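# Push utility cart through door into yellow bay

## Task

Move the utility cart through the self-closing door into the other room and park it in the yellow bay so that all four of its wheels sit inside the taped outline, with none touching the tape. The case of copy paper must finish in the cart's top tray, lying entirely within the tray's edges. The door must be closed at the end. Either or both robots may be used, but if any robot falls over or is left leaning, the task fails.

## Robot and tools

Robots: r1 and r2 are identical Hello Robot Stretch 4 units, about 1.6 m tall. Each has an omni-wheel base (rim within 0.23 m of its centre), a vertical lift on a mast, and one arm that telescopes forward and ends in a wrist (yaw, pitch, roll) and a two-finger gripper. Each robot reports only in its own frames, so where one robot is relative to the other can be judged only from camera images, lidar_m and wrist_depth_mm.

Frames: the base frame sits on the floor under the base centre, x forward, y left, z up, in metres. hand_pose, a point between the open fingertips, is given in this frame and may be somewhat inaccurate. The odometry frame is the base frame as it was at scene start; base_odometry counts wheel rotation in it (slip counts as travel), heading in rad from -3.142 to 3.142, left positive.

move: the arguments are r1, r2, cameras and blocking. blocking must always be false; the call returns in about 0.5 s while motion continues. Each robot key holds that robot's part: base, joints, or both, plus optional speeds, pace, contact_limits; or end_of_arm on its own ("enable_torque" re-powers a limp wrist or gripper motor). A robot not named keeps whatever it was doing.
base takes one command, each a relative offset from where the base last measured itself: translate_m (metres, -2 to 2, forward positive), strafe_m (metres, -2 to 2, left positive), rotate_rad (radians, -3.2 to 3.2, counter-clockwise positive). translate_m and strafe_m may be combined into one straight diagonal drive; rotation cannot be combined.
joints are absolute targets by name: lift_m 0 to 1.2 m; arm_m 0 to 0.55 m; wrist_yaw_rad -1.134 to 4.276 (0 forward, left positive, 3.14 folded back); wrist_pitch_rad -1.117 to 4.259 (0 level, 1.57 pointing down); wrist_roll_rad -1.117 to 4.259 (clockwise positive seen from behind); gripper_m -0.038 to 0.141 m fingertip gap. Targets past a range are clipped and reported; other bad values are refused; an unknown key makes the call invalid.
pace is "slow", "default", "fast" or "max". speeds gives a per-joint top speed instead (not for gripper_m). contact_limits, 0 lightest to 1 hardest, default 0.5, applies only to arm_m, lift_m, translate_m, strafe_m, rotate_rad, placed next to the matching command; a base limit persists until the next action naming base. A raised lift slows the base. Each motion is capped at about 14 s.
cameras: list from r1_head_camera, r1_head_left_camera, r1_head_right_camera, r1_wrist_camera, the same four for r2, or "all"; [] for none. A move with no action returns full state, all images and the scene number.

wait: seconds 0 to 10, plus cameras. It returns early once any running move finishes; wait(0) reports progress under "earlier move".
stop: brakes every running motion on both robots and re-brakes slack wheels; optional cameras.
zoom_image: camera name and region [x0, y0, x1, y1] in pixels from the top-left, at most 504 by 504, on the newest image of that camera.
finished_scene: scene is the current scene's integer number. It ends the scene irreversibly; the goal must hold with the robots idle.

Results: the move line sums each commanded robot ("done" or its worst status). base_status and joint_status per motion: moving, done (wheels turned the commanded amount, even with slip), off_target, contact_stop (held back and now slack), time_out (target dropped), limit_stop_at_own_body, limit_stop_at_tilt (lean over 6 degrees; lift, arm and wheels go slack), torque_fault (motor limp until enable_torque). Any uncommanded stop, a refused call, or a contact that blocks the command cancels the rest of that reply's move, wait and finished_scene calls. on_its_own lists what happened uncommanded (slack, held targets, odd servo current). "as last shown" marks robots not named; their omitted lines repeat earlier values. lidar_m: 12 distances in metres, 30-degree sectors starting straight ahead and going counter-clockwise (4th left, 7th behind, 10th right); "-" is nothing seen or closer than 0.25 m; sees from roughly 0.15 m up, misses glass and thin legs. wrist_depth_mm: 7x7 grid of depths, 100 to 2000 mm, "-" if unknown. motor_effort in percent (peak in brackets); servo_current in mA. turned_by_wheels versus turned_by_imu differing by over about 0.1 rad over a move suggests a collision or slip. base_tilt in degrees, with a few degrees of fixed error.

Gripping: close to more than 0.015 below the object's width (about 0.06 below resists pulling); -0.02 or lower to close behind a handle. The reading alone does not prove a grasp; look for a servo_current rise. Open before twisting base or wrist when pinched on a thin rim.

Avoid: any firm contact between the robots (bases touching then moving further, or a gripper closing on the other's fingers) fails the scene. Two robots carrying one load can drift apart by up to about 3 cm per metre and tip. With over 1 kg held and arm_m above 0.2, turning, driving or stopping (especially fast) can topple the robot; strong pushes with a high gripper can too. Keep lift_m contact limit at least 0.15 for 1 kg, 0.3 for 2 kg. Watch self-collision: gripper over the base with a low lift, tilted-up plus rolled wrist, yaw plus pitch below about -1.1, folded-back wrist tilting. Do not slam the door or cart, hit fixed objects hard, or let the paper fall. Loose objects may occasionally be nudged. The scene keeps running while you think.

Each tool is called in YAML: its name, and indented under it one key for each argument.

## Session

move:
  blocking: false

Scene clock: 0.00 s.
r1.base_odometry: x=+0.000 y=+0.000 heading=+0.000
r1.turned_by_wheels: +0.000
r1.turned_by_imu: +0.000
r1.base_tilt: forward=-1.6 right=+1.3
r1.lidar_m: 1.92 2.25 3.81 1.93 0.97 0.84 0.83 0.93 0.77 0.76 0.93 1.59
r1.base_status: not commanded
r1.joint_positions: lift_m=+0.127 arm_m=+0.000 wrist_yaw_rad=+3.089 wrist_pitch_rad=+0.002 wrist_roll_rad=+0.000 gripper_m=+0.056
r1.joint_status: not commanded
r1.measured_speeds: all 0
r1.motor_effort: lift_m=+20 arm_m=-4 wheel_0=+0 wheel_1=+1 wheel_2=+1
r1.servo_current: wrist_yaw_rad=39 wrist_pitch_rad=46 wrist_roll_rad=65 gripper_m=39
r1.hand_pose: x=-0.1125 y=+0.1024 z=+0.3046 quat_wxyz=(+0.026, -0.001, +0.000, +1.000) (m; r1's base frame)
r1.wrist_depth_mm: 137 138 - - - - - / 113 139 - - - - - / 117 140 224 - - - - / 137 161 - - - - - / - - - - - - - / - - 191 - 187 - - / 842 759 750 788 788 732 768
r2.base_odometry: x=+0.000 y=+0.000 heading=+0.000
r2.turned_by_wheels: +0.000
r2.turned_by_imu: +0.000
r2.base_tilt: forward=-0.6 right=+0.1
r2.lidar_m: 2.02 1.45 1.40 1.49 2.01 2.22 2.34 3.17 1.60 3.62 2.59 2.46
r2.base_status: not commanded
r2.joint_positions: lift_m=+0.295 arm_m=+0.000 wrist_yaw_rad=+3.133 wrist_pitch_rad=+0.002 wrist_roll_rad=+0.000 gripper_m=+0.056
r2.joint_status: not commanded
r2.measured_speeds: all 0
r2.motor_effort: lift_m=+18 arm_m=-4 wheel_0=+0 wheel_1=-1 wheel_2=+0
r2.servo_current: wrist_yaw_rad=46 wrist_pitch_rad=39 wrist_roll_rad=46 gripper_m=59
r2.hand_pose: x=-0.1167 y=+0.0898 z=+0.4727 quat_wxyz=(+0.004, -0.001, +0.000, +1.000) (m; r2's base frame)
r2.wrist_depth_mm: - 140 - - - - - / - 126 150 - - - - / - 130 185 - - - - / 144 143 272 - - - - / 229 - - - - - - / 226 1576 196 1576 190 1618 1464 / 226 1060 1138 - - 1025 1060
pictures: r1_head_camera, r1_head_left_camera, r1_head_right_camera, r1_wrist_camera, r2_head_camera, r2_head_left_camera, r2_head_right_camera, r2_wrist_camera
Images, in order (width x height): r1_head_camera 420x560, r1_head_left_camera 420x672, r1_head_right_camera 420x672, r1_wrist_camera 616x392, r2_head_camera 420x560, r2_head_left_camera 420x672, r2_head_right_camera 420x672, r2_wrist_camera 616x392.

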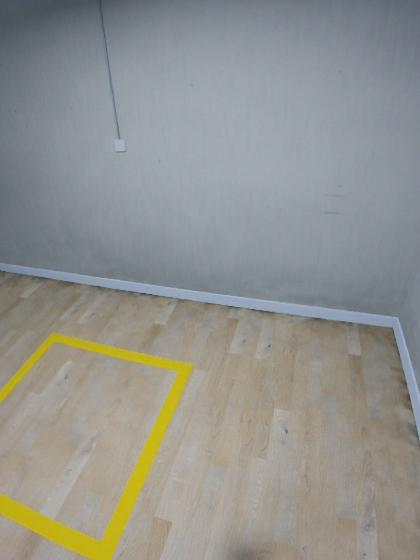

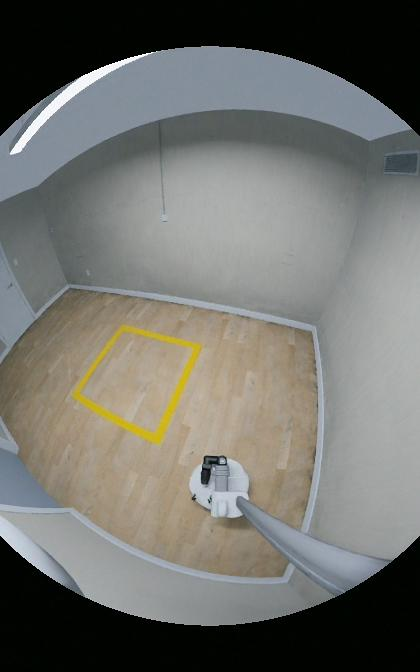

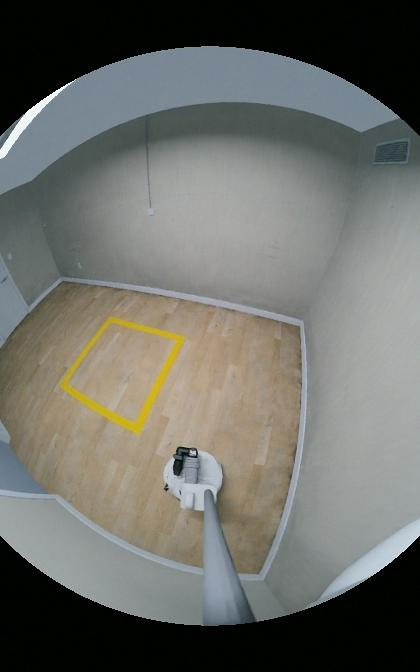

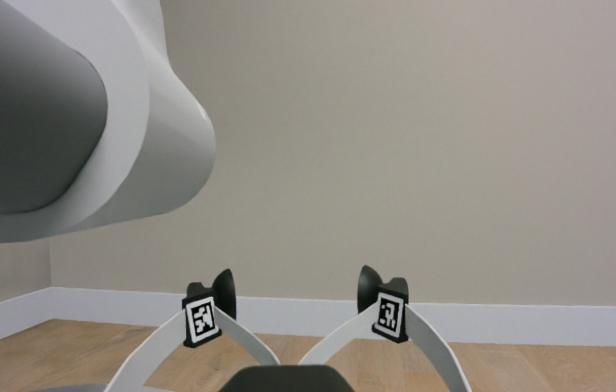

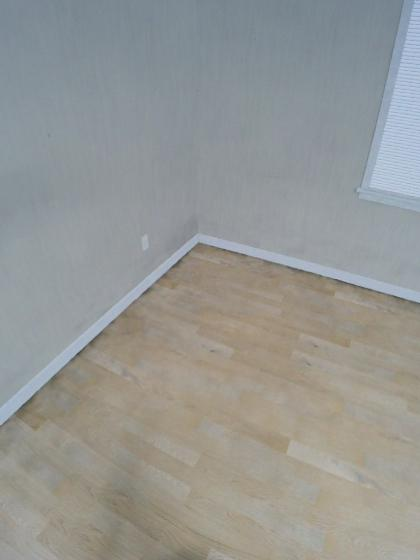

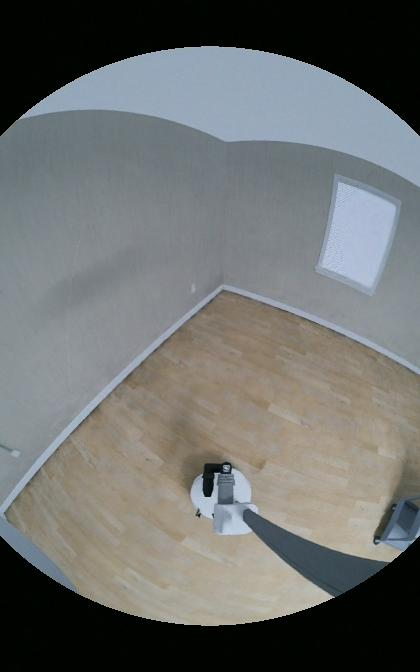

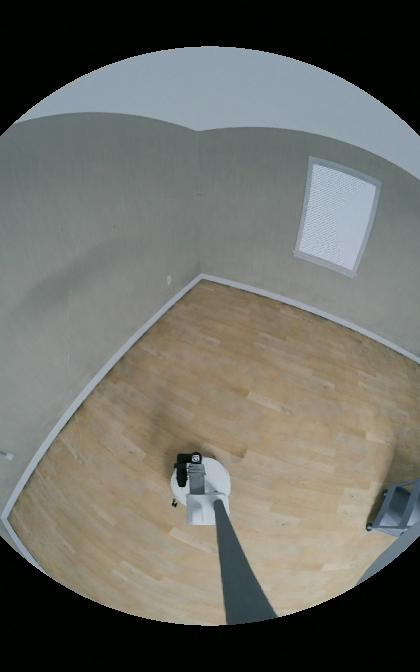

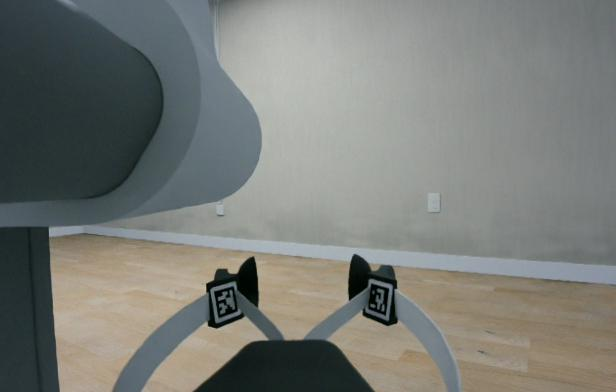

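move:
  blocking: false
  r1: {"base":{"rotate_rad":1.2}}
  r2: {"base":{"rotate_rad":-1.5}}

wait:
  seconds: 3
  cameras: ["r1_head_camera","r1_head_left_camera","r1_head_right_camera","r2_head_camera","r2_head_left_camera","r2_head_right_camera"]

Scene clock: 4.33 s.
move: r1 moving; r2 moving
r1.base_odometry: x=+0.000 y=+0.000 heading=+0.252
r1.turned_by_wheels: +0.252
r1.turned_by_imu: +0.252
r1.base_tilt: forward=-1.6 right=+1.2
r1.lidar_m: 1.98 2.71 3.66 1.25 0.89 0.80 0.87 0.80 0.77 0.82 1.11 1.92
r1.base_status: rotate_rad moving
r1.joint_positions: lift_m=+0.127 arm_m=+0.000 wrist_yaw_rad=+3.089 wrist_pitch_rad=+0.002 wrist_roll_rad=+0.000 gripper_m=+0.056
r1.joint_status: not commanded
r1.measured_speeds: translate_m=-0.001 strafe_m=-0.001 rotate_rad=+0.980 lift_m=+0.000 arm_m=+0.000 wrist_yaw_rad=+0.000 wrist_pitch_rad=+0.000 wrist_roll_rad=+0.000
r1.motor_effort: lift_m=+20(20) arm_m=-4(4) wheel_0=-8(9) wheel_1=-6(9) wheel_2=-7(7)
r1.servo_current: wrist_yaw_rad=59(59) wrist_pitch_rad=39(46) wrist_roll_rad=46(59) gripper_m=39(39)
r1.hand_pose: x=-0.1125 y=+0.1024 z=+0.3046 quat_wxyz=(+0.026, -0.001, +0.000, +1.000) (m; r1's base frame)
r1.wrist_depth_mm: 136 138 - - - - - / 113 139 - - - - - / 114 140 226 - - - - / 137 160 - - - - - / - - - - - - - / - 1060 190 - 187 - - / 778 750 750 798 750 699 732
r2.base_odometry: x=+0.000 y=+0.000 heading=-0.252
r2.turned_by_wheels: -0.252
r2.turned_by_imu: -0.244
r2.base_tilt: forward=-0.7 right=+0.1
r2.lidar_m: 2.52 1.62 1.40 1.40 1.67 2.23 2.24 2.64 1.59 1.63 2.93 2.49
r2.base_status: rotate_rad moving
r2.joint_positions: lift_m=+0.295 arm_m=+0.000 wrist_yaw_rad=+3.133 wrist_pitch_rad=+0.002 wrist_roll_rad=+0.000 gripper_m=+0.056
r2.joint_status: not commanded
r2.measured_speeds: translate_m=+0.000 strafe_m=+0.000 rotate_rad=-0.974 lift_m=+0.000 arm_m=+0.000 wrist_yaw_rad=+0.000 wrist_pitch_rad=+0.000 wrist_roll_rad=+0.000
r2.motor_effort: lift_m=+18(18) arm_m=-4(4) wheel_0=+8(9) wheel_1=+8(10) wheel_2=+9(11)
r2.servo_current: wrist_yaw_rad=33(52) wrist_pitch_rad=39(46) wrist_roll_rad=52(52) gripper_m=39(59)
r2.hand_pose: x=-0.1167 y=+0.0898 z=+0.4727 quat_wxyz=(+0.004, -0.001, +0.000, +1.000) (m; r2's base frame)
r2.wrist_depth_mm: - 141 - - - - - / - 127 150 - - - - / - 130 184 - - - - / 144 143 272 - - - - / 229 - - - - - - / 227 1576 196 1576 190 1661 1464 / 226 1060 1138 - - 1060 1060
pictures: none

Scene clock: 5.67 s.
earlier move: r1 done; r2 moving
r1.base_odometry: x=+0.000 y=+0.000 heading=+1.200
r1.turned_by_wheels: +0.948
r1.turned_by_imu: +0.953
r1.base_tilt: forward=-1.6 right=+1.3
r1.lidar_m: 3.90 1.54 0.93 0.82 0.85 0.82 0.77 0.75 1.00 1.89 1.97 2.45
r1.base_status: done
r1.joint_positions: lift_m=+0.127 arm_m=+0.000 wrist_yaw_rad=+3.089 wrist_pitch_rad=+0.002 wrist_roll_rad=+0.000 gripper_m=+0.056
r1.joint_status: not commanded
r1.measured_speeds: all 0
r1.motor_effort: lift_m=+20(20) arm_m=-4(4) wheel_0=-2(10) wheel_1=-2(9) wheel_2=+0(8)
r1.servo_current: wrist_yaw_rad=65(65) wrist_pitch_rad=39(52) wrist_roll_rad=59(65) gripper_m=39(46)
r1.hand_pose: x=-0.1125 y=+0.1024 z=+0.3046 quat_wxyz=(+0.026, -0.001, +0.000, +1.000) (m; r1's base frame)
r1.wrist_depth_mm: 136 139 - - - - - / 113 139 - - - - - / 117 139 229 - - - - / 137 162 - - - - - / - - - - - - - / - - 191 - 188 - - / 788 163 750 798 778 778 778
r2.base_odometry: x=+0.000 y=+0.000 heading=-1.499
r2.turned_by_wheels: -1.248
r2.turned_by_imu: -1.215
r2.base_tilt: forward=-0.7 right=+0.1
r2.lidar_m: 3.33 2.51 2.48 1.87 1.46 1.39 1.52 2.19 2.22 2.42 3.48 1.60
r2.base_status: rotate_rad moving
r2.joint_positions: lift_m=+0.295 arm_m=+0.000 wrist_yaw_rad=+3.133 wrist_pitch_rad=+0.002 wrist_roll_rad=+0.000 gripper_m=+0.056
r2.joint_status: not commanded
r2.measured_speeds: all 0
r2.motor_effort: lift_m=+18(18) arm_m=-4(4) wheel_0=+0(11) wheel_1=+2(11) wheel_2=+2(11)
r2.servo_current: wrist_yaw_rad=46(59) wrist_pitch_rad=33(46) wrist_roll_rad=46(52) gripper_m=46(59)
r2.hand_pose: x=-0.1167 y=+0.0898 z=+0.4727 quat_wxyz=(+0.004, -0.001, +0.000, +1.000) (m; r2's base frame)
r2.wrist_depth_mm: - 140 - - - - - / - 126 141 - - - - / - 129 184 - - - - / 144 144 265 - - - - / 230 - - - - - - / 227 1576 195 1336 190 - - / 226 1042 1138 - - 1025 1060
wait: 1.33 of 3 s (r1 has come to rest)
pictures: r1_head_camera, r1_head_left_camera, r1_head_right_camera, r2_head_camera, r2_head_left_camera, r2_head_right_camera
Images, in order (width x height): r1_head_camera 420x560, r1_head_left_camera 420x672, r1_head_right_camera 420x672, r2_head_camera 420x560, r2_head_left_camera 420x672, r2_head_right_camera 420x672.

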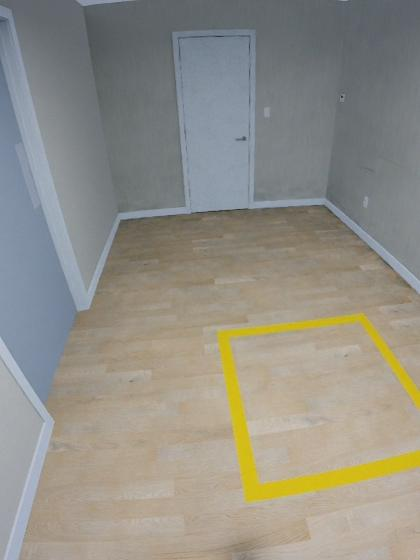

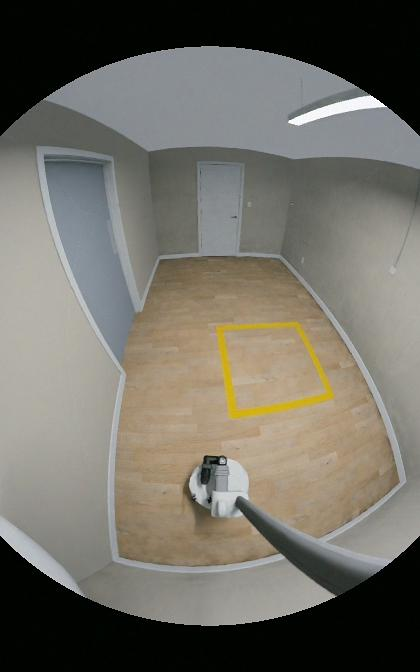

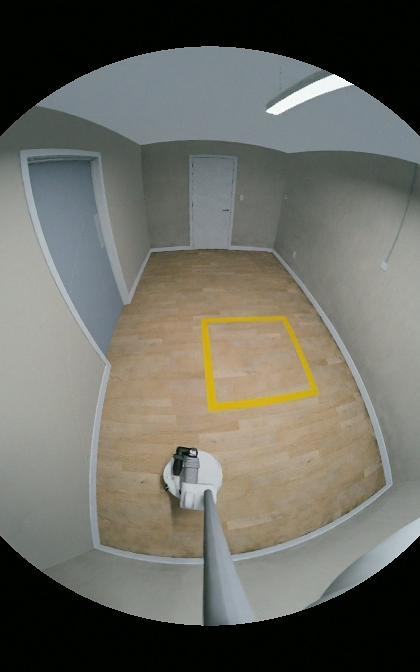

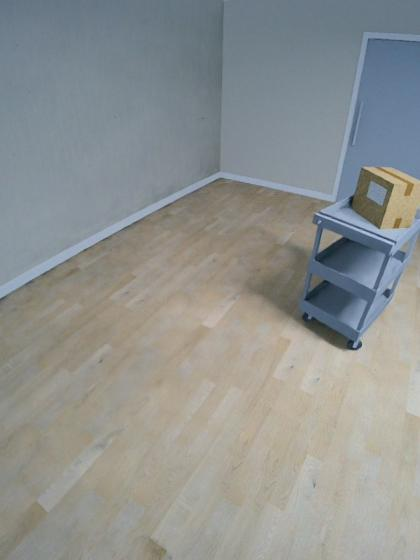

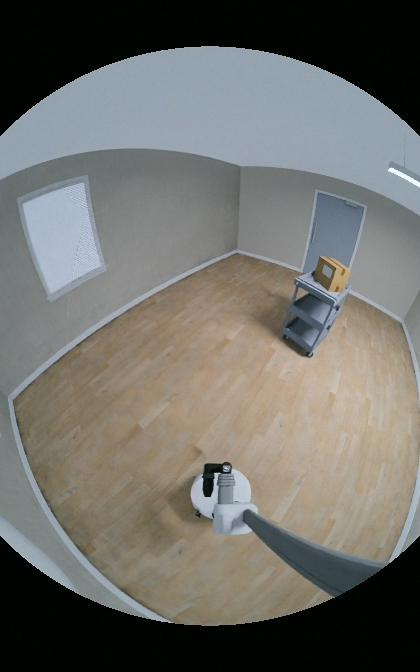

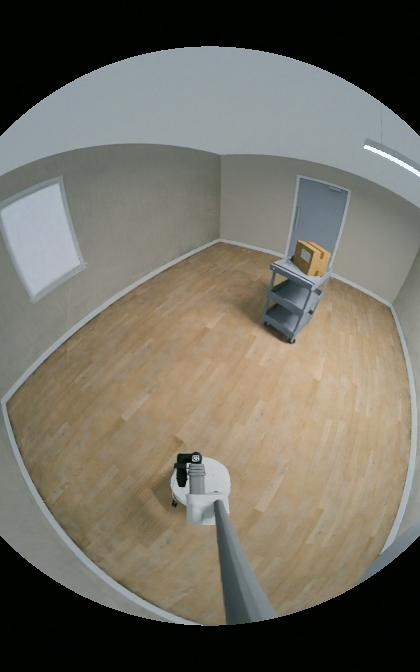

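zoom_image:
  camera: "r2_head_camera"
  region: [270, 120, 420, 360]

zoom_image:
  camera: "r2_head_left_camera"
  region: [260, 170, 420, 370]

zoom_image:
  camera: "r1_head_left_camera"
  region: [20, 130, 170, 400]

zoom_image:
  camera: "r2_head_right_camera"
  region: [240, 160, 420, 360]

Scaled by 2.100 from the camera's 420x560 image, which has a finer 1200x1600 frame.

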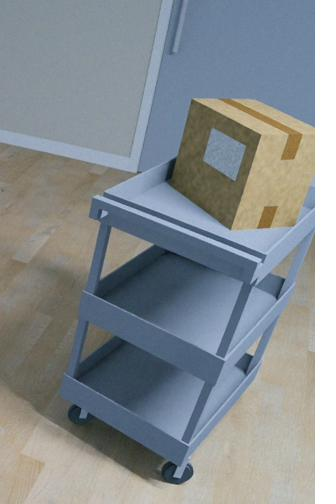

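Scaled by 2.520 from the camera's 420x672 image, which has a finer 600x960 frame.

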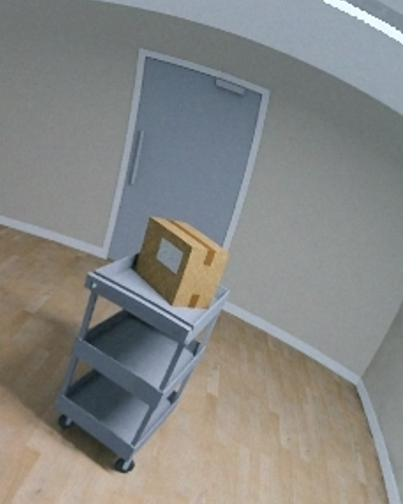

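Scaled by 1.867 from the camera's 420x672 image, which has a finer 600x960 frame.

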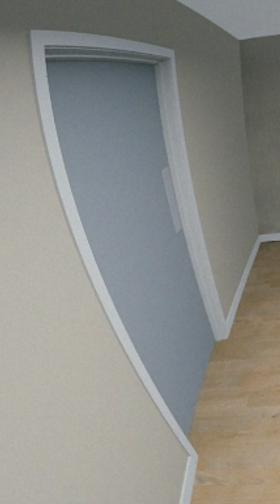

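Scaled by 2.520 from the camera's 420x672 image, which has a finer 600x960 frame.

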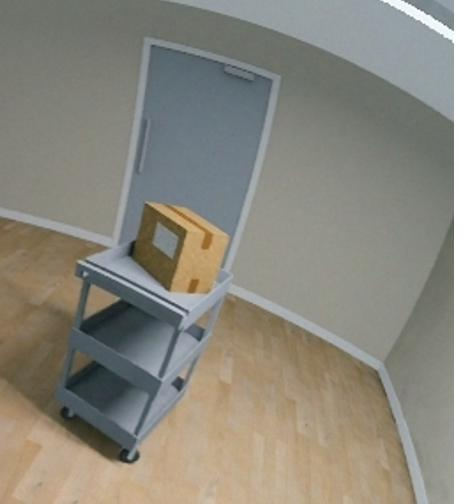

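move:
  blocking: false
  r2: {"base":{"rotate_rad":-0.5}}

wait:
  seconds: 2
  cameras: ["r2_head_camera","r2_head_left_camera","r2_head_right_camera"]

zoom_image:
  camera: "r2_head_camera"
  region: [150, 80, 400, 400]

Scene clock: 27.73 s.
earlier move: r2 done
move: r2 moving
r1: as last shown
r1.turned_by_wheels: +0.000
r1.turned_by_imu: +0.000
r1.base_tilt: forward=-1.6 right=+1.2
r1.lidar_m: 3.92 1.53 0.95 0.84 0.87 0.84 0.75 0.79 1.03 1.92 1.95 2.48
r1.motor_effort: lift_m=+20(20) arm_m=-4(4) wheel_0=-2(2) wheel_1=-1(2) wheel_2=+0(0)
r1.servo_current: wrist_yaw_rad=46(52) wrist_pitch_rad=46(46) wrist_roll_rad=46(65) gripper_m=46(46)
r1.wrist_depth_mm: 136 139 - - - - - / 114 139 - - - - - / 118 139 229 - - - - / 137 162 - - - - - / - - - - - - - / - - 190 - 187 - - / 798 163 750 798 788 768 778
r2.base_odometry: x=+0.000 y=+0.000 heading=-1.752
r2.turned_by_wheels: -0.252
r2.turned_by_imu: -0.244
r2.base_tilt: forward=-0.6 right=+0.1
r2.lidar_m: 1.71 2.79 2.48 2.46 1.57 1.38 1.42 1.74 2.24 2.23 2.74 1.61
r2.base_status: rotate_rad moving
r2.joint_positions: lift_m=+0.295 arm_m=+0.000 wrist_yaw_rad=+3.133 wrist_pitch_rad=+0.002 wrist_roll_rad=+0.000 gripper_m=+0.056
r2.joint_status: not commanded
r2.measured_speeds: translate_m=+0.000 strafe_m=+0.000 rotate_rad=-0.976 lift_m=+0.000 arm_m=+0.000 wrist_yaw_rad=+0.000 wrist_pitch_rad=+0.000 wrist_roll_rad=+0.000
r2.motor_effort: lift_m=+18(18) arm_m=-4(4) wheel_0=+9(12) wheel_1=+9(11) wheel_2=+10(11)
r2.servo_current: wrist_yaw_rad=46(59) wrist_pitch_rad=39(46) wrist_roll_rad=52(59) gripper_m=52(52)
r2.hand_pose: x=-0.1167 y=+0.0898 z=+0.4727 quat_wxyz=(+0.004, -0.001, +0.000, +1.000) (m; r2's base frame)
r2.wrist_depth_mm: - 140 - - - - - / - 127 142 - - - - / - 129 185 - - - - / 144 143 207 - - - - / 231 - - - - - - / 228 1576 195 1308 190 - - / 226 1078 1138 - - 1025 1098
pictures: none

Scene clock: 28.53 s.
earlier move: r2 done
r1.base_odometry: x=+0.000 y=+0.000 heading=+1.200
r1.turned_by_wheels: +0.000
r1.turned_by_imu: +0.000
r1.base_tilt: forward=-1.6 right=+1.3
r1.lidar_m: 3.92 1.56 0.92 0.82 0.84 0.86 0.77 0.78 1.03 1.90 1.94 2.44
r1.base_status: not commanded
r1.joint_positions: lift_m=+0.127 arm_m=+0.000 wrist_yaw_rad=+3.089 wrist_pitch_rad=+0.002 wrist_roll_rad=+0.000 gripper_m=+0.056
r1.joint_status: not commanded
r1.measured_speeds: all 0
r1.motor_effort: lift_m=+20(20) arm_m=-4(4) wheel_0=-1(2) wheel_1=-1(2) wheel_2=+0(0)
r1.servo_current: wrist_yaw_rad=59(65) wrist_pitch_rad=46(52) wrist_roll_rad=46(65) gripper_m=39(46)
r1.hand_pose: x=-0.1125 y=+0.1024 z=+0.3046 quat_wxyz=(+0.026, -0.001, +0.000, +1.000) (m; r1's base frame)
r1.wrist_depth_mm: 136 139 - - - - - / 113 139 - - - - - / 118 140 229 - - - - / 137 161 - - - - - / - - - - - - - / - - 190 - 187 - - / 788 163 759 788 809 778 778
r2.base_odometry: x=+0.000 y=+0.000 heading=-1.999
r2.turned_by_wheels: -0.247
r2.turned_by_imu: -0.241
r2.base_tilt: forward=-0.7 right=+0.1
r2.lidar_m: 1.63 3.28 2.54 2.49 1.85 1.43 1.39 1.53 2.25 2.24 2.41 3.59
r2.base_status: done
r2.joint_positions: lift_m=+0.295 arm_m=+0.000 wrist_yaw_rad=+3.133 wrist_pitch_rad=+0.002 wrist_roll_rad=+0.000 gripper_m=+0.056
r2.joint_status: not commanded
r2.measured_speeds: all 0
r2.motor_effort: lift_m=+18(18) arm_m=-4(4) wheel_0=+2(12) wheel_1=+3(11) wheel_2=+3(11)
r2.servo_current: wrist_yaw_rad=46(59) wrist_pitch_rad=39(46) wrist_roll_rad=52(59) gripper_m=46(52)
r2.hand_pose: x=-0.1167 y=+0.0898 z=+0.4727 quat_wxyz=(+0.004, -0.001, +0.000, +1.000) (m; r2's base frame)
r2.wrist_depth_mm: - 140 - - - - - / - 126 141 - - - - / - 130 184 - - - - / 144 144 206 - - - - / 220 - - - - - - / 220 1430 193 171 190 - 1308 / 226 1060 1160 - - 1025 1078
wait: 0.80 of 2 s (r2 has come to rest)
pictures: r2_head_camera, r2_head_left_camera, r2_head_right_camera
Images, in order (width x height): r2_head_camera 420x560, r2_head_left_camera 420x672, r2_head_right_camera 420x672.

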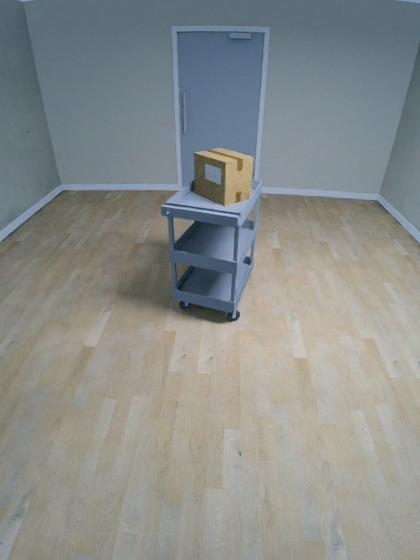

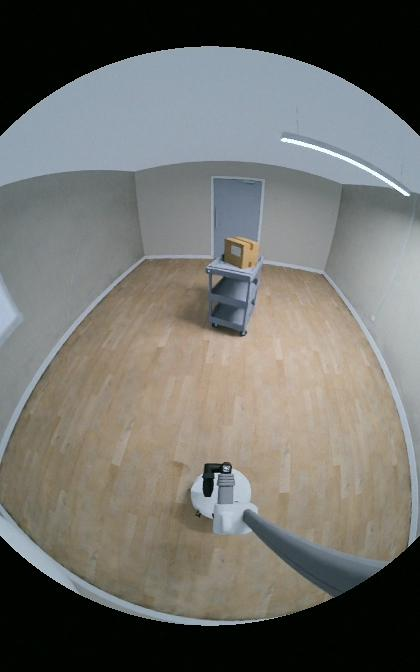

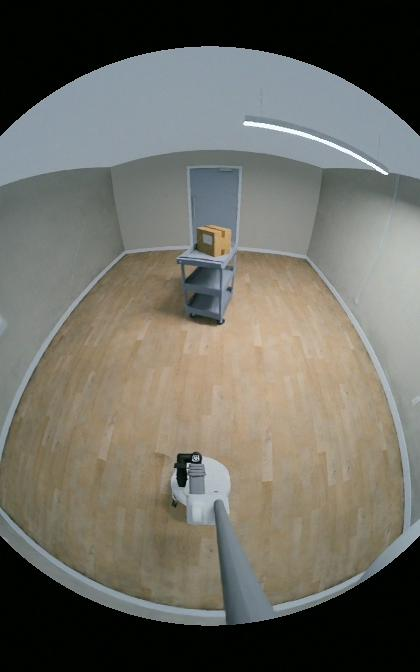

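Scaled by 1.575 from the camera's 420x560 image, which has a finer 1200x1600 frame.

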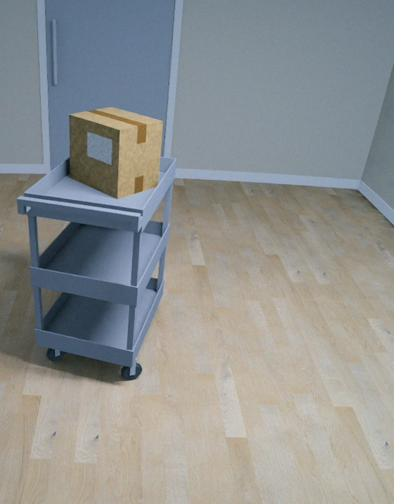

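move:
  blocking: false
  r2: {"base":{"translate_m":0.55}}
  r1: {"base":{"rotate_rad":0.5}}

wait:
  seconds: 2.2

wait:
  seconds: 1.5
  cameras: ["r2_head_camera","r2_head_left_camera","r1_head_camera","r1_head_left_camera"]

zoom_image:
  camera: "r2_head_camera"
  region: [80, 80, 340, 420]

Scene clock: 94.03 s.
move: r1 moving; r2 moving
r1.base_odometry: x=+0.000 y=+0.000 heading=+1.452
r1.turned_by_wheels: +0.252
r1.turned_by_imu: +0.253
r1.base_tilt: forward=-1.6 right=+1.3
r1.lidar_m: 2.27 1.09 0.85 0.85 0.91 0.79 0.76 0.85 1.32 1.94 2.10 3.15
r1.base_status: rotate_rad moving
r1.joint_positions: lift_m=+0.127 arm_m=+0.000 wrist_yaw_rad=+3.089 wrist_pitch_rad=+0.002 wrist_roll_rad=+0.000 gripper_m=+0.056
r1.joint_status: not commanded
r1.measured_speeds: translate_m=-0.001 strafe_m=-0.001 rotate_rad=+0.981 lift_m=+0.000 arm_m=+0.000 wrist_yaw_rad=+0.000 wrist_pitch_rad=+0.000 wrist_roll_rad=+0.000
r1.motor_effort: lift_m=+20(20) arm_m=-4(4) wheel_0=-9(9) wheel_1=-9(9) wheel_2=-6(8)
r1.servo_current: wrist_yaw_rad=39(52) wrist_pitch_rad=52(52) wrist_roll_rad=59(59) gripper_m=52(52)
r1.hand_pose: x=-0.1125 y=+0.1024 z=+0.3046 quat_wxyz=(+0.026, -0.001, +0.000, +1.000) (m; r1's base frame)
r1.wrist_depth_mm: 136 138 - - - - - / 113 139 - - - - - / 117 140 229 - - - - / 137 162 - - - - - / - - - - - - - / - - 190 - 187 - - / 798 707 750 143 741 778 820
r2.base_odometry: x=-0.013 y=-0.028 heading=-1.999
r2.turned_by_wheels: +0.000
r2.turned_by_imu: +0.001
r2.base_tilt: forward=-0.7 right=+0.1
r2.lidar_m: 1.60 3.27 2.52 2.49 1.87 1.48 1.43 1.56 2.27 2.22 2.43 3.55
r2.base_status: translate_m moving
r2.joint_positions: lift_m=+0.295 arm_m=+0.000 wrist_yaw_rad=+3.133 wrist_pitch_rad=+0.002 wrist_roll_rad=+0.000 gripper_m=+0.056
r2.joint_status: not commanded
r2.measured_speeds: translate_m=+0.121 strafe_m=-0.001 rotate_rad=+0.002 lift_m=+0.000 arm_m=+0.000 wrist_yaw_rad=+0.000 wrist_pitch_rad=+0.000 wrist_roll_rad=+0.000
r2.motor_effort: lift_m=+18(18) arm_m=-4(4) wheel_0=+4(10) wheel_1=+7(8) wheel_2=-11(12)
r2.servo_current: wrist_yaw_rad=52(59) wrist_pitch_rad=39(46) wrist_roll_rad=46(52) gripper_m=46(52)
r2.hand_pose: x=-0.1167 y=+0.0898 z=+0.4727 quat_wxyz=(+0.004, -0.001, +0.000, +1.000) (m; r2's base frame)
r2.wrist_depth_mm: - 141 - - - - - / - 126 141 - - - - / - 129 184 - - - - / 143 143 216 - - - - / 220 - - - - - - / 220 1430 193 171 190 - 1336 / 237 1060 1160 - - 1025 1078
pictures: none

Scene clock: 94.83 s.
earlier move: r1 done; r2 moving
r1.base_odometry: x=+0.000 y=+0.000 heading=+1.699
r1.turned_by_wheels: +0.247
r1.turned_by_imu: +0.249
r1.base_tilt: forward=-1.6 right=+1.2
r1.lidar_m: 1.61 0.94 0.83 0.85 0.86 0.75 0.77 0.97 1.94 1.98 2.42 3.90
r1.base_status: done
r1.joint_positions: lift_m=+0.127 arm_m=+0.000 wrist_yaw_rad=+3.089 wrist_pitch_rad=+0.002 wrist_roll_rad=+0.000 gripper_m=+0.056
r1.joint_status: not commanded
r1.measured_speeds: all 0
r1.motor_effort: lift_m=+20(20) arm_m=-4(4) wheel_0=-3(9) wheel_1=-1(9) wheel_2=-1(8)
r1.servo_current: wrist_yaw_rad=59(65) wrist_pitch_rad=39(52) wrist_roll_rad=46(65) gripper_m=39(52)
r1.hand_pose: x=-0.1125 y=+0.1024 z=+0.3046 quat_wxyz=(+0.026, -0.001, +0.000, +1.000) (m; r1's base frame)
r1.wrist_depth_mm: 136 139 - - - - - / 113 139 - - - - - / 118 140 229 - - - - / 137 161 - - - - - / - - - - - - - / 1078 - 190 - 187 - - / 854 732 750 153 741 699 -
r2.base_odometry: x=-0.087 y=-0.192 heading=-1.998
r2.turned_by_wheels: +0.000
r2.turned_by_imu: +0.000
r2.base_tilt: forward=-0.6 right=+0.1
r2.lidar_m: 1.42 3.27 2.53 2.47 2.11 1.63 1.63 1.75 2.27 2.25 2.43 3.63
r2.base_status: translate_m moving
r2.joint_positions: lift_m=+0.295 arm_m=+0.000 wrist_yaw_rad=+3.133 wrist_pitch_rad=+0.002 wrist_roll_rad=+0.000 gripper_m=+0.056
r2.joint_status: not commanded
r2.measured_speeds: translate_m=+0.303 strafe_m=+0.000 rotate_rad=+0.005 lift_m=+0.000 arm_m=+0.000 wrist_yaw_rad=+0.000 wrist_pitch_rad=+0.000 wrist_roll_rad=+0.000
r2.motor_effort: lift_m=+18(18) arm_m=-4(4) wheel_0=+4(11) wheel_1=+7(8) wheel_2=-9(14)
r2.servo_current: wrist_yaw_rad=52(59) wrist_pitch_rad=39(46) wrist_roll_rad=46(59) gripper_m=52(52)
r2.hand_pose: x=-0.1167 y=+0.0898 z=+0.4727 quat_wxyz=(+0.004, -0.001, +0.000, +1.000) (m; r2's base frame)
r2.wrist_depth_mm: - 141 - - - - - / - 126 141 - - - - / - 129 192 - - - - / 144 143 216 - - - - / 220 - - - - - - / 226 1576 195 1336 190 1366 1366 / 237 1060 1138 - - 1060 1078
wait: 0.80 of 2.2 s (r1 has come to rest)
pictures: none

Scene clock: 96.33 s.
earlier move: r2 moving
r1.base_odometry: x=+0.000 y=+0.000 heading=+1.699
r1.turned_by_wheels: +0.000
r1.turned_by_imu: +0.000
r1.base_tilt: forward=-1.6 right=+1.3
r1.lidar_m: 1.64 0.91 0.85 0.86 0.86 0.74 0.78 0.98 1.93 1.95 2.44 3.90
r1.base_status: done
r1.joint_positions: lift_m=+0.127 arm_m=+0.000 wrist_yaw_rad=+3.089 wrist_pitch_rad=+0.002 wrist_roll_rad=+0.000 gripper_m=+0.056
r1.joint_status: not commanded
r1.measured_speeds: all 0
r1.motor_effort: lift_m=+20(20) arm_m=-4(4) wheel_0=-3(9) wheel_1=-1(9) wheel_2=-1(8)
r1.servo_current: wrist_yaw_rad=26(65) wrist_pitch_rad=39(52) wrist_roll_rad=46(78) gripper_m=39(52)
r1.hand_pose: x=-0.1125 y=+0.1024 z=+0.3046 quat_wxyz=(+0.026, -0.001, +0.000, +1.000) (m; r1's base frame)
r1.wrist_depth_mm: 136 138 - - - - - / 113 139 - - - - - / 117 140 229 - - - - / 137 161 - - - - - / - - - - - - - / 1078 - 190 - 187 - - / 854 750 759 153 750 691 -
r2.base_odometry: x=-0.225 y=-0.494 heading=-1.998
r2.turned_by_wheels: +0.000
r2.turned_by_imu: +0.001
r2.base_tilt: forward=-0.7 right=+0.0
r2.lidar_m: 1.07 3.18 2.49 2.42 2.52 2.01 1.95 2.10 2.32 2.27 2.48 1.50
r2.base_status: translate_m moving
r2.joint_positions: lift_m=+0.295 arm_m=+0.000 wrist_yaw_rad=+3.133 wrist_pitch_rad=+0.002 wrist_roll_rad=+0.000 gripper_m=+0.056
r2.joint_status: not commanded
r2.measured_speeds: translate_m=+0.062 strafe_m=-0.001 rotate_rad=+0.000 lift_m=+0.000 arm_m=+0.000 wrist_yaw_rad=+0.000 wrist_pitch_rad=+0.000 wrist_roll_rad=+0.000
r2.motor_effort: lift_m=+18(18) arm_m=-4(4) wheel_0=+5(11) wheel_1=+2(8) wheel_2=-3(14)
r2.servo_current: wrist_yaw_rad=39(59) wrist_pitch_rad=46(46) wrist_roll_rad=46(65) gripper_m=52(59)
r2.hand_pose: x=-0.1167 y=+0.0898 z=+0.4727 quat_wxyz=(+0.004, -0.001, +0.000, +1.000) (m; r2's base frame)
r2.wrist_depth_mm: - 141 - - - - - / - 126 151 - - - - / - 129 185 - - - - / 144 144 265 - - - - / 229 - - - - - - / 228 1537 196 1576 190 1576 1464 / 226 1042 1160 - - 1042 1060
wait: 1.50 s; no rest
pictures: r1_head_camera, r1_head_left_camera, r2_head_camera, r2_head_left_camera
Images, in order (width x height): r1_head_camera 420x560, r1_head_left_camera 420x672, r2_head_camera 420x560, r2_head_left_camera 420x672.

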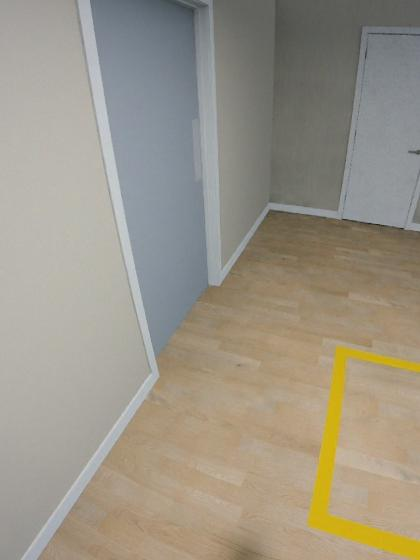

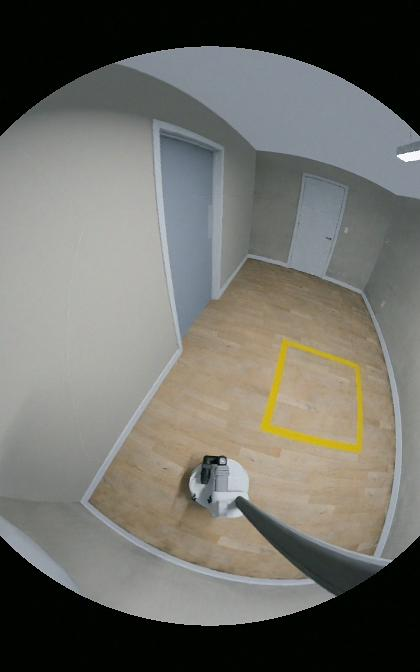

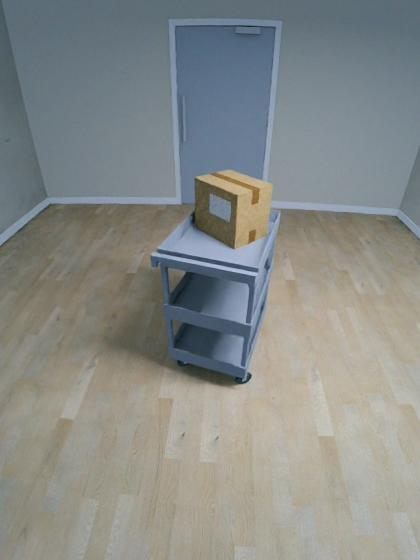

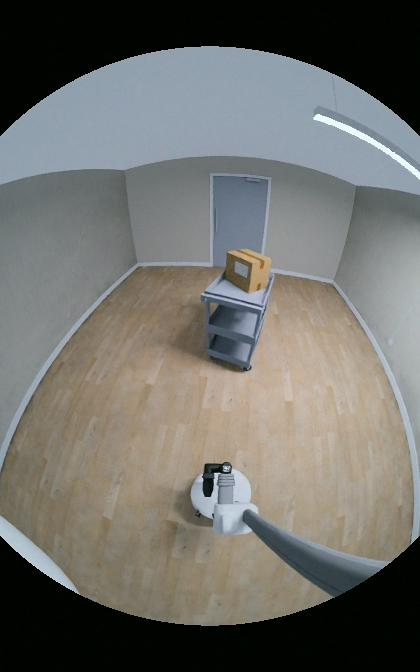

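Scaled by 1.482 from the camera's 420x560 image, which has a finer 1200x1600 frame.

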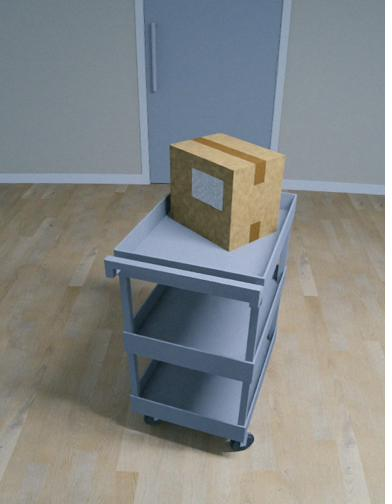

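zoom_image:
  camera: "r2_head_camera"
  region: [140, 155, 300, 285]

Scaled by 3.150 from the camera's 420x560 image, which has a finer 1200x1600 frame.

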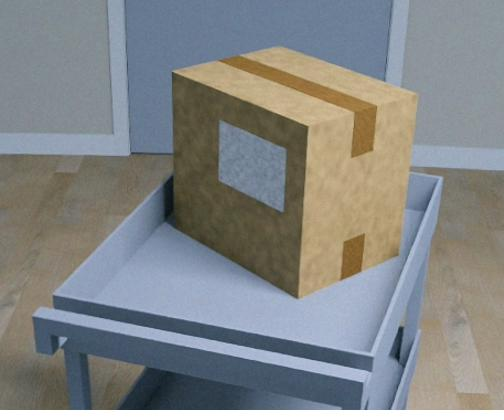

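move:
  blocking: false
  r2: {"base":{"rotate_rad":-0.078}}
  r1: {"base":{"rotate_rad":1.189}}

wait:
  seconds: 1

move:
  blocking: false
  r2: {"base":{"strafe_m":0.95}}

wait:
  seconds: 4
  cameras: ["r1_head_camera","r1_head_left_camera","r1_head_right_camera"]

Scene clock: 335.30 s.
earlier move: r2 done
move: r1 moving; r2 moving
r1.base_odometry: x=+0.000 y=+0.000 heading=+1.952
r1.turned_by_wheels: +0.252
r1.turned_by_imu: +0.253
r1.base_tilt: forward=-1.6 right=+1.3
r1.lidar_m: 1.12 0.84 0.83 0.91 0.79 0.77 0.84 1.25 1.95 2.09 3.07 2.47
r1.base_status: rotate_rad moving
r1.joint_positions: lift_m=+0.127 arm_m=+0.000 wrist_yaw_rad=+3.089 wrist_pitch_rad=+0.002 wrist_roll_rad=+0.000 gripper_m=+0.056
r1.joint_status: not commanded
r1.measured_speeds: translate_m=+0.001 strafe_m=+0.002 rotate_rad=+0.969 lift_m=+0.000 arm_m=+0.000 wrist_yaw_rad=+0.000 wrist_pitch_rad=+0.000 wrist_roll_rad=+0.000
r1.motor_effort: lift_m=+20(20) arm_m=-4(4) wheel_0=-8(8) wheel_1=-9(9) wheel_2=-7(7)
r1.servo_current: wrist_yaw_rad=52(65) wrist_pitch_rad=39(46) wrist_roll_rad=59(65) gripper_m=46(46)
r1.hand_pose: x=-0.1125 y=+0.1024 z=+0.3046 quat_wxyz=(+0.026, -0.001, +0.000, +1.000) (m; r1's base frame)
r1.wrist_depth_mm: 136 139 - - - - - / 113 139 - - - - - / 118 140 229 - - - - / 138 162 - - - - - / - - - - - - - / 1182 1078 190 - 187 - - / 854 750 759 798 741 - -
r2.base_odometry: x=-0.228 y=-0.500 heading=-2.076
r2.turned_by_wheels: -0.077
r2.turned_by_imu: -0.075
r2.base_tilt: forward=-0.7 right=+0.1
r2.lidar_m: 1.07 3.41 2.53 2.42 2.60 2.01 1.95 2.03 2.38 2.26 2.38 3.39
r2.base_status: rotate_rad moving
r2.joint_positions: lift_m=+0.295 arm_m=+0.000 wrist_yaw_rad=+3.133 wrist_pitch_rad=+0.002 wrist_roll_rad=+0.000 gripper_m=+0.056
r2.joint_status: not commanded
r2.measured_speeds: all 0
r2.motor_effort: lift_m=+18(18) arm_m=-4(4) wheel_0=+3(9) wheel_1=+4(8) wheel_2=+3(8)
r2.servo_current: wrist_yaw_rad=59(59) wrist_pitch_rad=46(46) wrist_roll_rad=52(59) gripper_m=52(52)
r2.hand_pose: x=-0.1167 y=+0.0898 z=+0.4727 quat_wxyz=(+0.004, -0.001, +0.000, +1.000) (m; r2's base frame)
r2.wrist_depth_mm: - 141 - - - - - / - 127 151 - - - - / - 129 184 - - - - / 144 144 264 - - - - / 229 - - - - - - / 228 1576 196 1537 190 1576 1430 / 226 1060 1138 - - 1042 1060
pictures: none

Scene clock: 335.50 s.
earlier move: r1 moving; r2 done
r1.base_odometry: x=+0.000 y=+0.000 heading=+2.193
r1.turned_by_wheels: +0.241
r1.turned_by_imu: +0.242
r1.base_tilt: forward=-1.6 right=+1.3
r1.lidar_m: 0.95 0.84 0.81 0.88 0.78 0.76 0.98 1.94 1.96 2.36 3.91 1.67
r1.base_status: rotate_rad moving
r1.joint_positions: lift_m=+0.127 arm_m=+0.000 wrist_yaw_rad=+3.089 wrist_pitch_rad=+0.002 wrist_roll_rad=+0.000 gripper_m=+0.056
r1.joint_status: not commanded
r1.measured_speeds: translate_m=+0.001 strafe_m=+0.000 rotate_rad=+1.372 lift_m=+0.000 arm_m=+0.000 wrist_yaw_rad=+0.000 wrist_pitch_rad=+0.000 wrist_roll_rad=+0.000
r1.motor_effort: lift_m=+20(20) arm_m=-4(4) wheel_0=-6(9) wheel_1=-7(9) wheel_2=-7(8)
r1.servo_current: wrist_yaw_rad=46(65) wrist_pitch_rad=46(46) wrist_roll_rad=59(65) gripper_m=39(46)
r1.hand_pose: x=-0.1125 y=+0.1024 z=+0.3046 quat_wxyz=(+0.026, -0.001, +0.000, +1.000) (m; r1's base frame)
r1.wrist_depth_mm: 136 139 - - - - - / 113 139 - - - - - / 118 140 230 - - - - / 137 162 - - - - - / 1708 1708 - - - - - / 1229 1205 192 1078 187 - - / 866 732 750 798 750 - -
r2.base_odometry: x=-0.228 y=-0.500 heading=-2.076
r2.turned_by_wheels: +0.000
r2.turned_by_imu: +0.000
r2.base_tilt: forward=-0.6 right=+0.1
r2.lidar_m: 1.06 3.37 2.56 2.42 2.60 2.00 1.96 2.07 2.36 2.29 2.41 3.36
r2.base_status: done
r2.joint_positions: lift_m=+0.295 arm_m=+0.000 wrist_yaw_rad=+3.133 wrist_pitch_rad=+0.002 wrist_roll_rad=+0.000 gripper_m=+0.056
r2.joint_status: not commanded
r2.measured_speeds: all 0
r2.motor_effort: lift_m=+18(18) arm_m=-4(4) wheel_0=+2(9) wheel_1=+4(8) wheel_2=+4(8)
r2.servo_current: wrist_yaw_rad=33(59) wrist_pitch_rad=46(46) wrist_roll_rad=52(59) gripper_m=52(52)
r2.hand_pose: x=-0.1167 y=+0.0898 z=+0.4727 quat_wxyz=(+0.004, -0.001, +0.000, +1.000) (m; r2's base frame)
r2.wrist_depth_mm: - 141 - - - - - / - 127 150 - - - - / - 129 185 - - - - / 144 143 264 - - - - / 229 - - - - - - / 228 1576 196 1537 190 1618 1430 / 227 1078 1138 - - 1025 1060
wait: 0.20 of 1 s (r2 has come to rest)
pictures: none

Scene clock: 336.00 s.
earlier move: r1 moving
move: r2 moving
r1.base_odometry: x=+0.000 y=+0.000 heading=+2.773
r1.turned_by_wheels: +0.580
r1.turned_by_imu: +0.584
r1.base_tilt: forward=-1.6 right=+1.3
r1.lidar_m: 0.84 0.85 0.84 0.78 0.79 0.98 1.92 1.98 2.46 3.93 1.57 0.93
r1.base_status: rotate_rad moving
r1.joint_positions: lift_m=+0.127 arm_m=+0.000 wrist_yaw_rad=+3.089 wrist_pitch_rad=+0.002 wrist_roll_rad=+0.000 gripper_m=+0.056
r1.joint_status: not commanded
r1.measured_speeds: translate_m=+0.001 strafe_m=+0.000 rotate_rad=+0.708 lift_m=+0.000 arm_m=+0.000 wrist_yaw_rad=+0.000 wrist_pitch_rad=+0.000 wrist_roll_rad=+0.000
r1.motor_effort: lift_m=+20(20) arm_m=-4(4) wheel_0=-3(7) wheel_1=-2(8) wheel_2=-1(8)
r1.servo_current: wrist_yaw_rad=39(65) wrist_pitch_rad=46(46) wrist_roll_rad=59(59) gripper_m=39(46)
r1.hand_pose: x=-0.1125 y=+0.1024 z=+0.3046 quat_wxyz=(+0.026, -0.001, +0.000, +1.000) (m; r1's base frame)
r1.wrist_depth_mm: 137 139 - - - - - / 113 139 - - - - - / 118 139 273 - - - - / 137 161 - - - - - / 1708 - - - - - - / 1182 1229 194 1229 187 - - / 842 750 750 798 798 778 759
r2.base_odometry: x=-0.197 y=-0.518 heading=-2.076
r2.turned_by_wheels: +0.000
r2.turned_by_imu: +0.000
r2.base_tilt: forward=-0.7 right=+0.1
r2.lidar_m: 1.09 3.34 2.50 2.38 2.53 2.04 1.95 2.06 2.41 2.32 2.44 3.44
r2.base_status: strafe_m moving
r2.joint_positions: lift_m=+0.295 arm_m=+0.000 wrist_yaw_rad=+3.133 wrist_pitch_rad=+0.002 wrist_roll_rad=+0.000 gripper_m=+0.056
r2.joint_status: not commanded
r2.measured_speeds: translate_m=+0.000 strafe_m=+0.140 rotate_rad=+0.002 lift_m=+0.000 arm_m=+0.000 wrist_yaw_rad=+0.000 wrist_pitch_rad=+0.000 wrist_roll_rad=+0.000
r2.motor_effort: lift_m=+18(18) arm_m=-4(4) wheel_0=-13(13) wheel_1=+10(11) wheel_2=+1(4)
r2.servo_current: wrist_yaw_rad=46(59) wrist_pitch_rad=39(46) wrist_roll_rad=65(65) gripper_m=46(52)
r2.hand_pose: x=-0.1167 y=+0.0898 z=+0.4727 quat_wxyz=(+0.004, -0.001, +0.000, +1.000) (m; r2's base frame)
r2.wrist_depth_mm: - 141 - - - - - / - 126 150 - - - - / - 129 184 - - - - / 144 143 272 - - - - / 229 - - - - - - / 227 1576 196 1576 190 1618 1464 / 226 1060 1160 - - 1025 1078
pictures: none

Scene clock: 336.63 s.
earlier move: r1 done; r2 moving
r1.base_odometry: x=+0.000 y=+0.000 heading=+2.888
r1.turned_by_wheels: +0.114
r1.turned_by_imu: +0.115
r1.base_tilt: forward=-1.5 right=+1.3
r1.lidar_m: 0.83 0.87 0.80 0.75 0.81 1.11 1.93 2.02 2.71 3.66 1.23 0.89
r1.base_status: done
r1.joint_positions: lift_m=+0.127 arm_m=+0.000 wrist_yaw_rad=+3.089 wrist_pitch_rad=+0.002 wrist_roll_rad=+0.000 gripper_m=+0.056
r1.joint_status: not commanded
r1.measured_speeds: all 0
r1.motor_effort: lift_m=+20(20) arm_m=-4(4) wheel_0=-4(7) wheel_1=-2(8) wheel_2=-1(8)
r1.servo_current: wrist_yaw_rad=39(72) wrist_pitch_rad=52(52) wrist_roll_rad=52(59) gripper_m=39(46)
r1.hand_pose: x=-0.1125 y=+0.1024 z=+0.3046 quat_wxyz=(+0.026, -0.001, +0.000, +1.000) (m; r1's base frame)
r1.wrist_depth_mm: 136 138 - - - - - / 113 139 - - - - - / 118 140 273 - - - - / 137 162 - - - - - / 1708 1983 - - - - - / 1205 1182 193 1182 187 1138 - / 842 741 750 798 788 778 768
r2.base_odometry: x=-0.066 y=-0.590 heading=-2.076
r2.turned_by_wheels: +0.000
r2.turned_by_imu: +0.000
r2.base_tilt: forward=-0.7 right=+0.1
r2.lidar_m: 1.09 3.12 2.36 2.24 2.40 2.03 1.94 2.04 2.55 2.47 2.61 1.11
r2.base_status: strafe_m moving
r2.joint_positions: lift_m=+0.295 arm_m=+0.000 wrist_yaw_rad=+3.133 wrist_pitch_rad=+0.002 wrist_roll_rad=+0.000 gripper_m=+0.056
r2.joint_status: not commanded
r2.measured_speeds: translate_m=+0.000 strafe_m=+0.303 rotate_rad=+0.003 lift_m=+0.000 arm_m=+0.000 wrist_yaw_rad=+0.000 wrist_pitch_rad=+0.000 wrist_roll_rad=+0.000
r2.motor_effort: lift_m=+18(18) arm_m=-4(4) wheel_0=-8(14) wheel_1=+7(12) wheel_2=+0(4)
r2.servo_current: wrist_yaw_rad=39(59) wrist_pitch_rad=46(46) wrist_roll_rad=52(65) gripper_m=39(52)
r2.hand_pose: x=-0.1167 y=+0.0898 z=+0.4727 quat_wxyz=(+0.004, -0.001, +0.000, +1.000) (m; r2's base frame)
r2.wrist_depth_mm: - 140 - - - - - / - 125 148 - - - - / - 129 190 - - - - / 144 143 266 - - - - / 228 - - - - - - / 227 1576 196 1537 190 1618 1464 / 235 1060 1138 - - 1042 1060
wait: 0.63 of 4 s (r1 has come to rest)
pictures: r1_head_camera, r1_head_left_camera, r1_head_right_camera
Images, in order (width x height): r1_head_camera 420x560, r1_head_left_camera 420x672, r1_head_right_camera 420x672.

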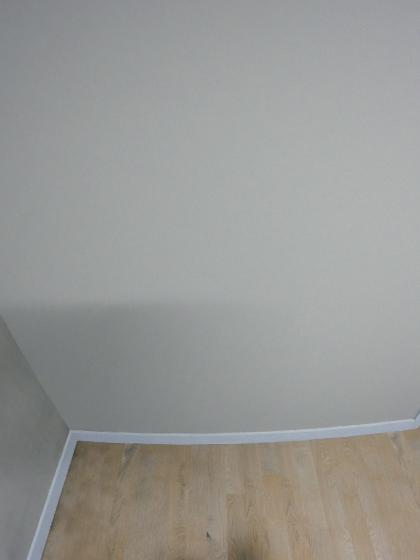

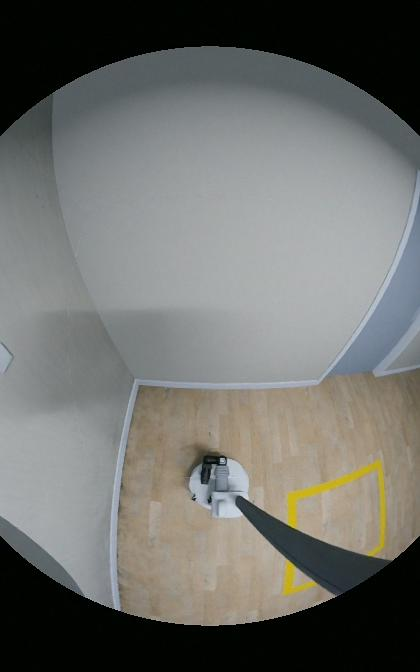

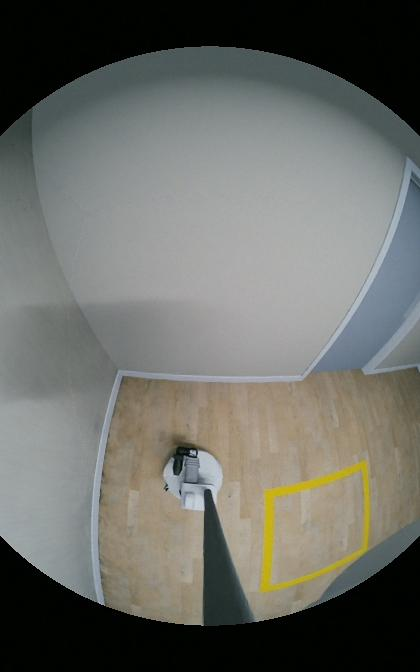

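move:
  blocking: false
  r1: {"base":{"strafe_m":-1.3}}

wait:
  seconds: 2
  cameras: ["r2_head_camera"]

Scene clock: 344.17 s.
earlier move: r2 done
move: r1 moving
r1.base_odometry: x=+0.009 y=+0.035 heading=+2.888
r1.turned_by_wheels: +0.000
r1.turned_by_imu: -0.001
r1.base_tilt: forward=-1.6 right=+1.2
r1.lidar_m: 0.81 0.88 0.86 0.80 0.84 1.14 1.92 2.04 2.71 3.65 1.26 0.89
r1.base_status: strafe_m moving
r1.joint_positions: lift_m=+0.127 arm_m=+0.000 wrist_yaw_rad=+3.089 wrist_pitch_rad=+0.002 wrist_roll_rad=+0.000 gripper_m=+0.056
r1.joint_status: not commanded
r1.measured_speeds: translate_m=+0.001 strafe_m=-0.142 rotate_rad=-0.004 lift_m=+0.000 arm_m=+0.000 wrist_yaw_rad=+0.000 wrist_pitch_rad=+0.000 wrist_roll_rad=+0.000
r1.motor_effort: lift_m=+20(20) arm_m=-4(4) wheel_0=+10(10) wheel_1=-8(11) wheel_2=+0(1)
r1.servo_current: wrist_yaw_rad=46(65) wrist_pitch_rad=39(46) wrist_roll_rad=65(65) gripper_m=39(46)
r1.hand_pose: x=-0.1125 y=+0.1024 z=+0.3046 quat_wxyz=(+0.026, -0.001, +0.000, +1.000) (m; r1's base frame)
r1.wrist_depth_mm: 136 139 - - - - - / 113 139 - - - - - / 117 140 272 - - - - / 137 162 - - - - - / 1708 1983 - - - - - / 1182 1182 194 1229 187 1182 - / 842 750 750 809 788 768 820
r2.base_odometry: x=+0.603 y=-0.960 heading=-2.076
r2.turned_by_wheels: +0.000
r2.turned_by_imu: +0.001
r2.base_tilt: forward=-0.7 right=+0.0
r2.lidar_m: 3.85 2.14 1.56 1.47 1.57 1.98 1.92 2.01 2.83 3.22 1.50 1.37
r2.base_status: done
r2.joint_positions: lift_m=+0.295 arm_m=+0.000 wrist_yaw_rad=+3.133 wrist_pitch_rad=+0.002 wrist_roll_rad=+0.000 gripper_m=+0.056
r2.joint_status: not commanded
r2.measured_speeds: all 0
r2.motor_effort: lift_m=+18(18) arm_m=-4(4) wheel_0=-2(3) wheel_1=+3(3) wheel_2=+0(0)
r2.servo_current: wrist_yaw_rad=59(59) wrist_pitch_rad=33(46) wrist_roll_rad=39(59) gripper_m=46(59)
r2.hand_pose: x=-0.1167 y=+0.0898 z=+0.4727 quat_wxyz=(+0.004, -0.001, +0.000, +1.000) (m; r2's base frame)
r2.wrist_depth_mm: - 140 - - - - - / - 127 151 - - - - / - 130 185 - - - - / 144 143 264 - - - - / 230 - - - - - - / 228 1537 196 1576 190 1618 1464 / 225 1078 1138 - - 1025 1060
pictures: none

Scene clock: 346.17 s.
earlier move: r1 moving
r1.base_odometry: x=+0.149 y=+0.576 heading=+2.888
r1.turned_by_wheels: +0.000
r1.turned_by_imu: -0.003
r1.base_tilt: forward=-1.6 right=+1.3
r1.lidar_m: 0.85 0.90 1.19 1.37 1.40 1.92 1.91 2.00 2.69 3.35 1.40 0.91
r1.base_status: strafe_m moving
r1.joint_positions: lift_m=+0.127 arm_m=+0.000 wrist_yaw_rad=+3.089 wrist_pitch_rad=+0.002 wrist_roll_rad=+0.000 gripper_m=+0.056
r1.joint_status: not commanded
r1.measured_speeds: translate_m=+0.000 strafe_m=-0.300 rotate_rad=-0.002 lift_m=+0.000 arm_m=+0.000 wrist_yaw_rad=+0.000 wrist_pitch_rad=+0.000 wrist_roll_rad=+0.000
r1.motor_effort: lift_m=+20(20) arm_m=-4(4) wheel_0=+7(11) wheel_1=-6(11) wheel_2=-1(2)
r1.servo_current: wrist_yaw_rad=59(65) wrist_pitch_rad=39(52) wrist_roll_rad=65(72) gripper_m=39(46)
r1.hand_pose: x=-0.1125 y=+0.1024 z=+0.3046 quat_wxyz=(+0.026, -0.001, +0.000, +1.000) (m; r1's base frame)
r1.wrist_depth_mm: 136 138 - - - - - / 113 139 - - - - - / 117 140 273 - - - - / 137 162 - - - - - / 1661 1661 - - - - - / 1160 1205 192 1182 187 1182 1118 / 842 741 707 798 798 768 820
r2.base_odometry: x=+0.603 y=-0.960 heading=-2.076
r2.turned_by_wheels: +0.000
r2.turned_by_imu: +0.000
r2.base_tilt: forward=-0.7 right=+0.1
r2.lidar_m: 3.84 2.07 1.57 1.48 1.57 2.00 1.91 2.02 2.82 3.23 1.55 1.39
r2.base_status: done
r2.joint_positions: lift_m=+0.295 arm_m=+0.000 wrist_yaw_rad=+3.133 wrist_pitch_rad=+0.002 wrist_roll_rad=+0.000 gripper_m=+0.056
r2.joint_status: not commanded
r2.measured_speeds: all 0
r2.motor_effort: lift_m=+18(18) arm_m=-4(4) wheel_0=-2(3) wheel_1=+2(3) wheel_2=+0(1)
r2.servo_current: wrist_yaw_rad=39(59) wrist_pitch_rad=46(46) wrist_roll_rad=39(59) gripper_m=46(59)
r2.hand_pose: x=-0.1167 y=+0.0898 z=+0.4727 quat_wxyz=(+0.004, -0.001, +0.000, +1.000) (m; r2's base frame)
r2.wrist_depth_mm: - 140 - - - - - / - 126 151 - - - - / - 130 185 - - - - / 144 144 265 - - - - / 229 - - - - - - / 227 1576 196 1576 190 1576 1464 / 226 1060 1138 - - 1042 1060
wait: 2.00 s; no rest
pictures: r2_head_camera
Images, in order (width x height): r2_head_camera 420x560.

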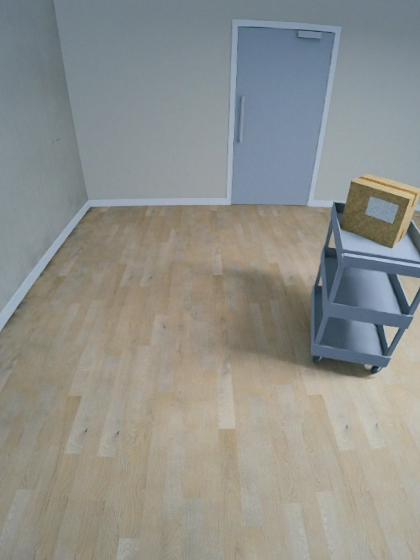

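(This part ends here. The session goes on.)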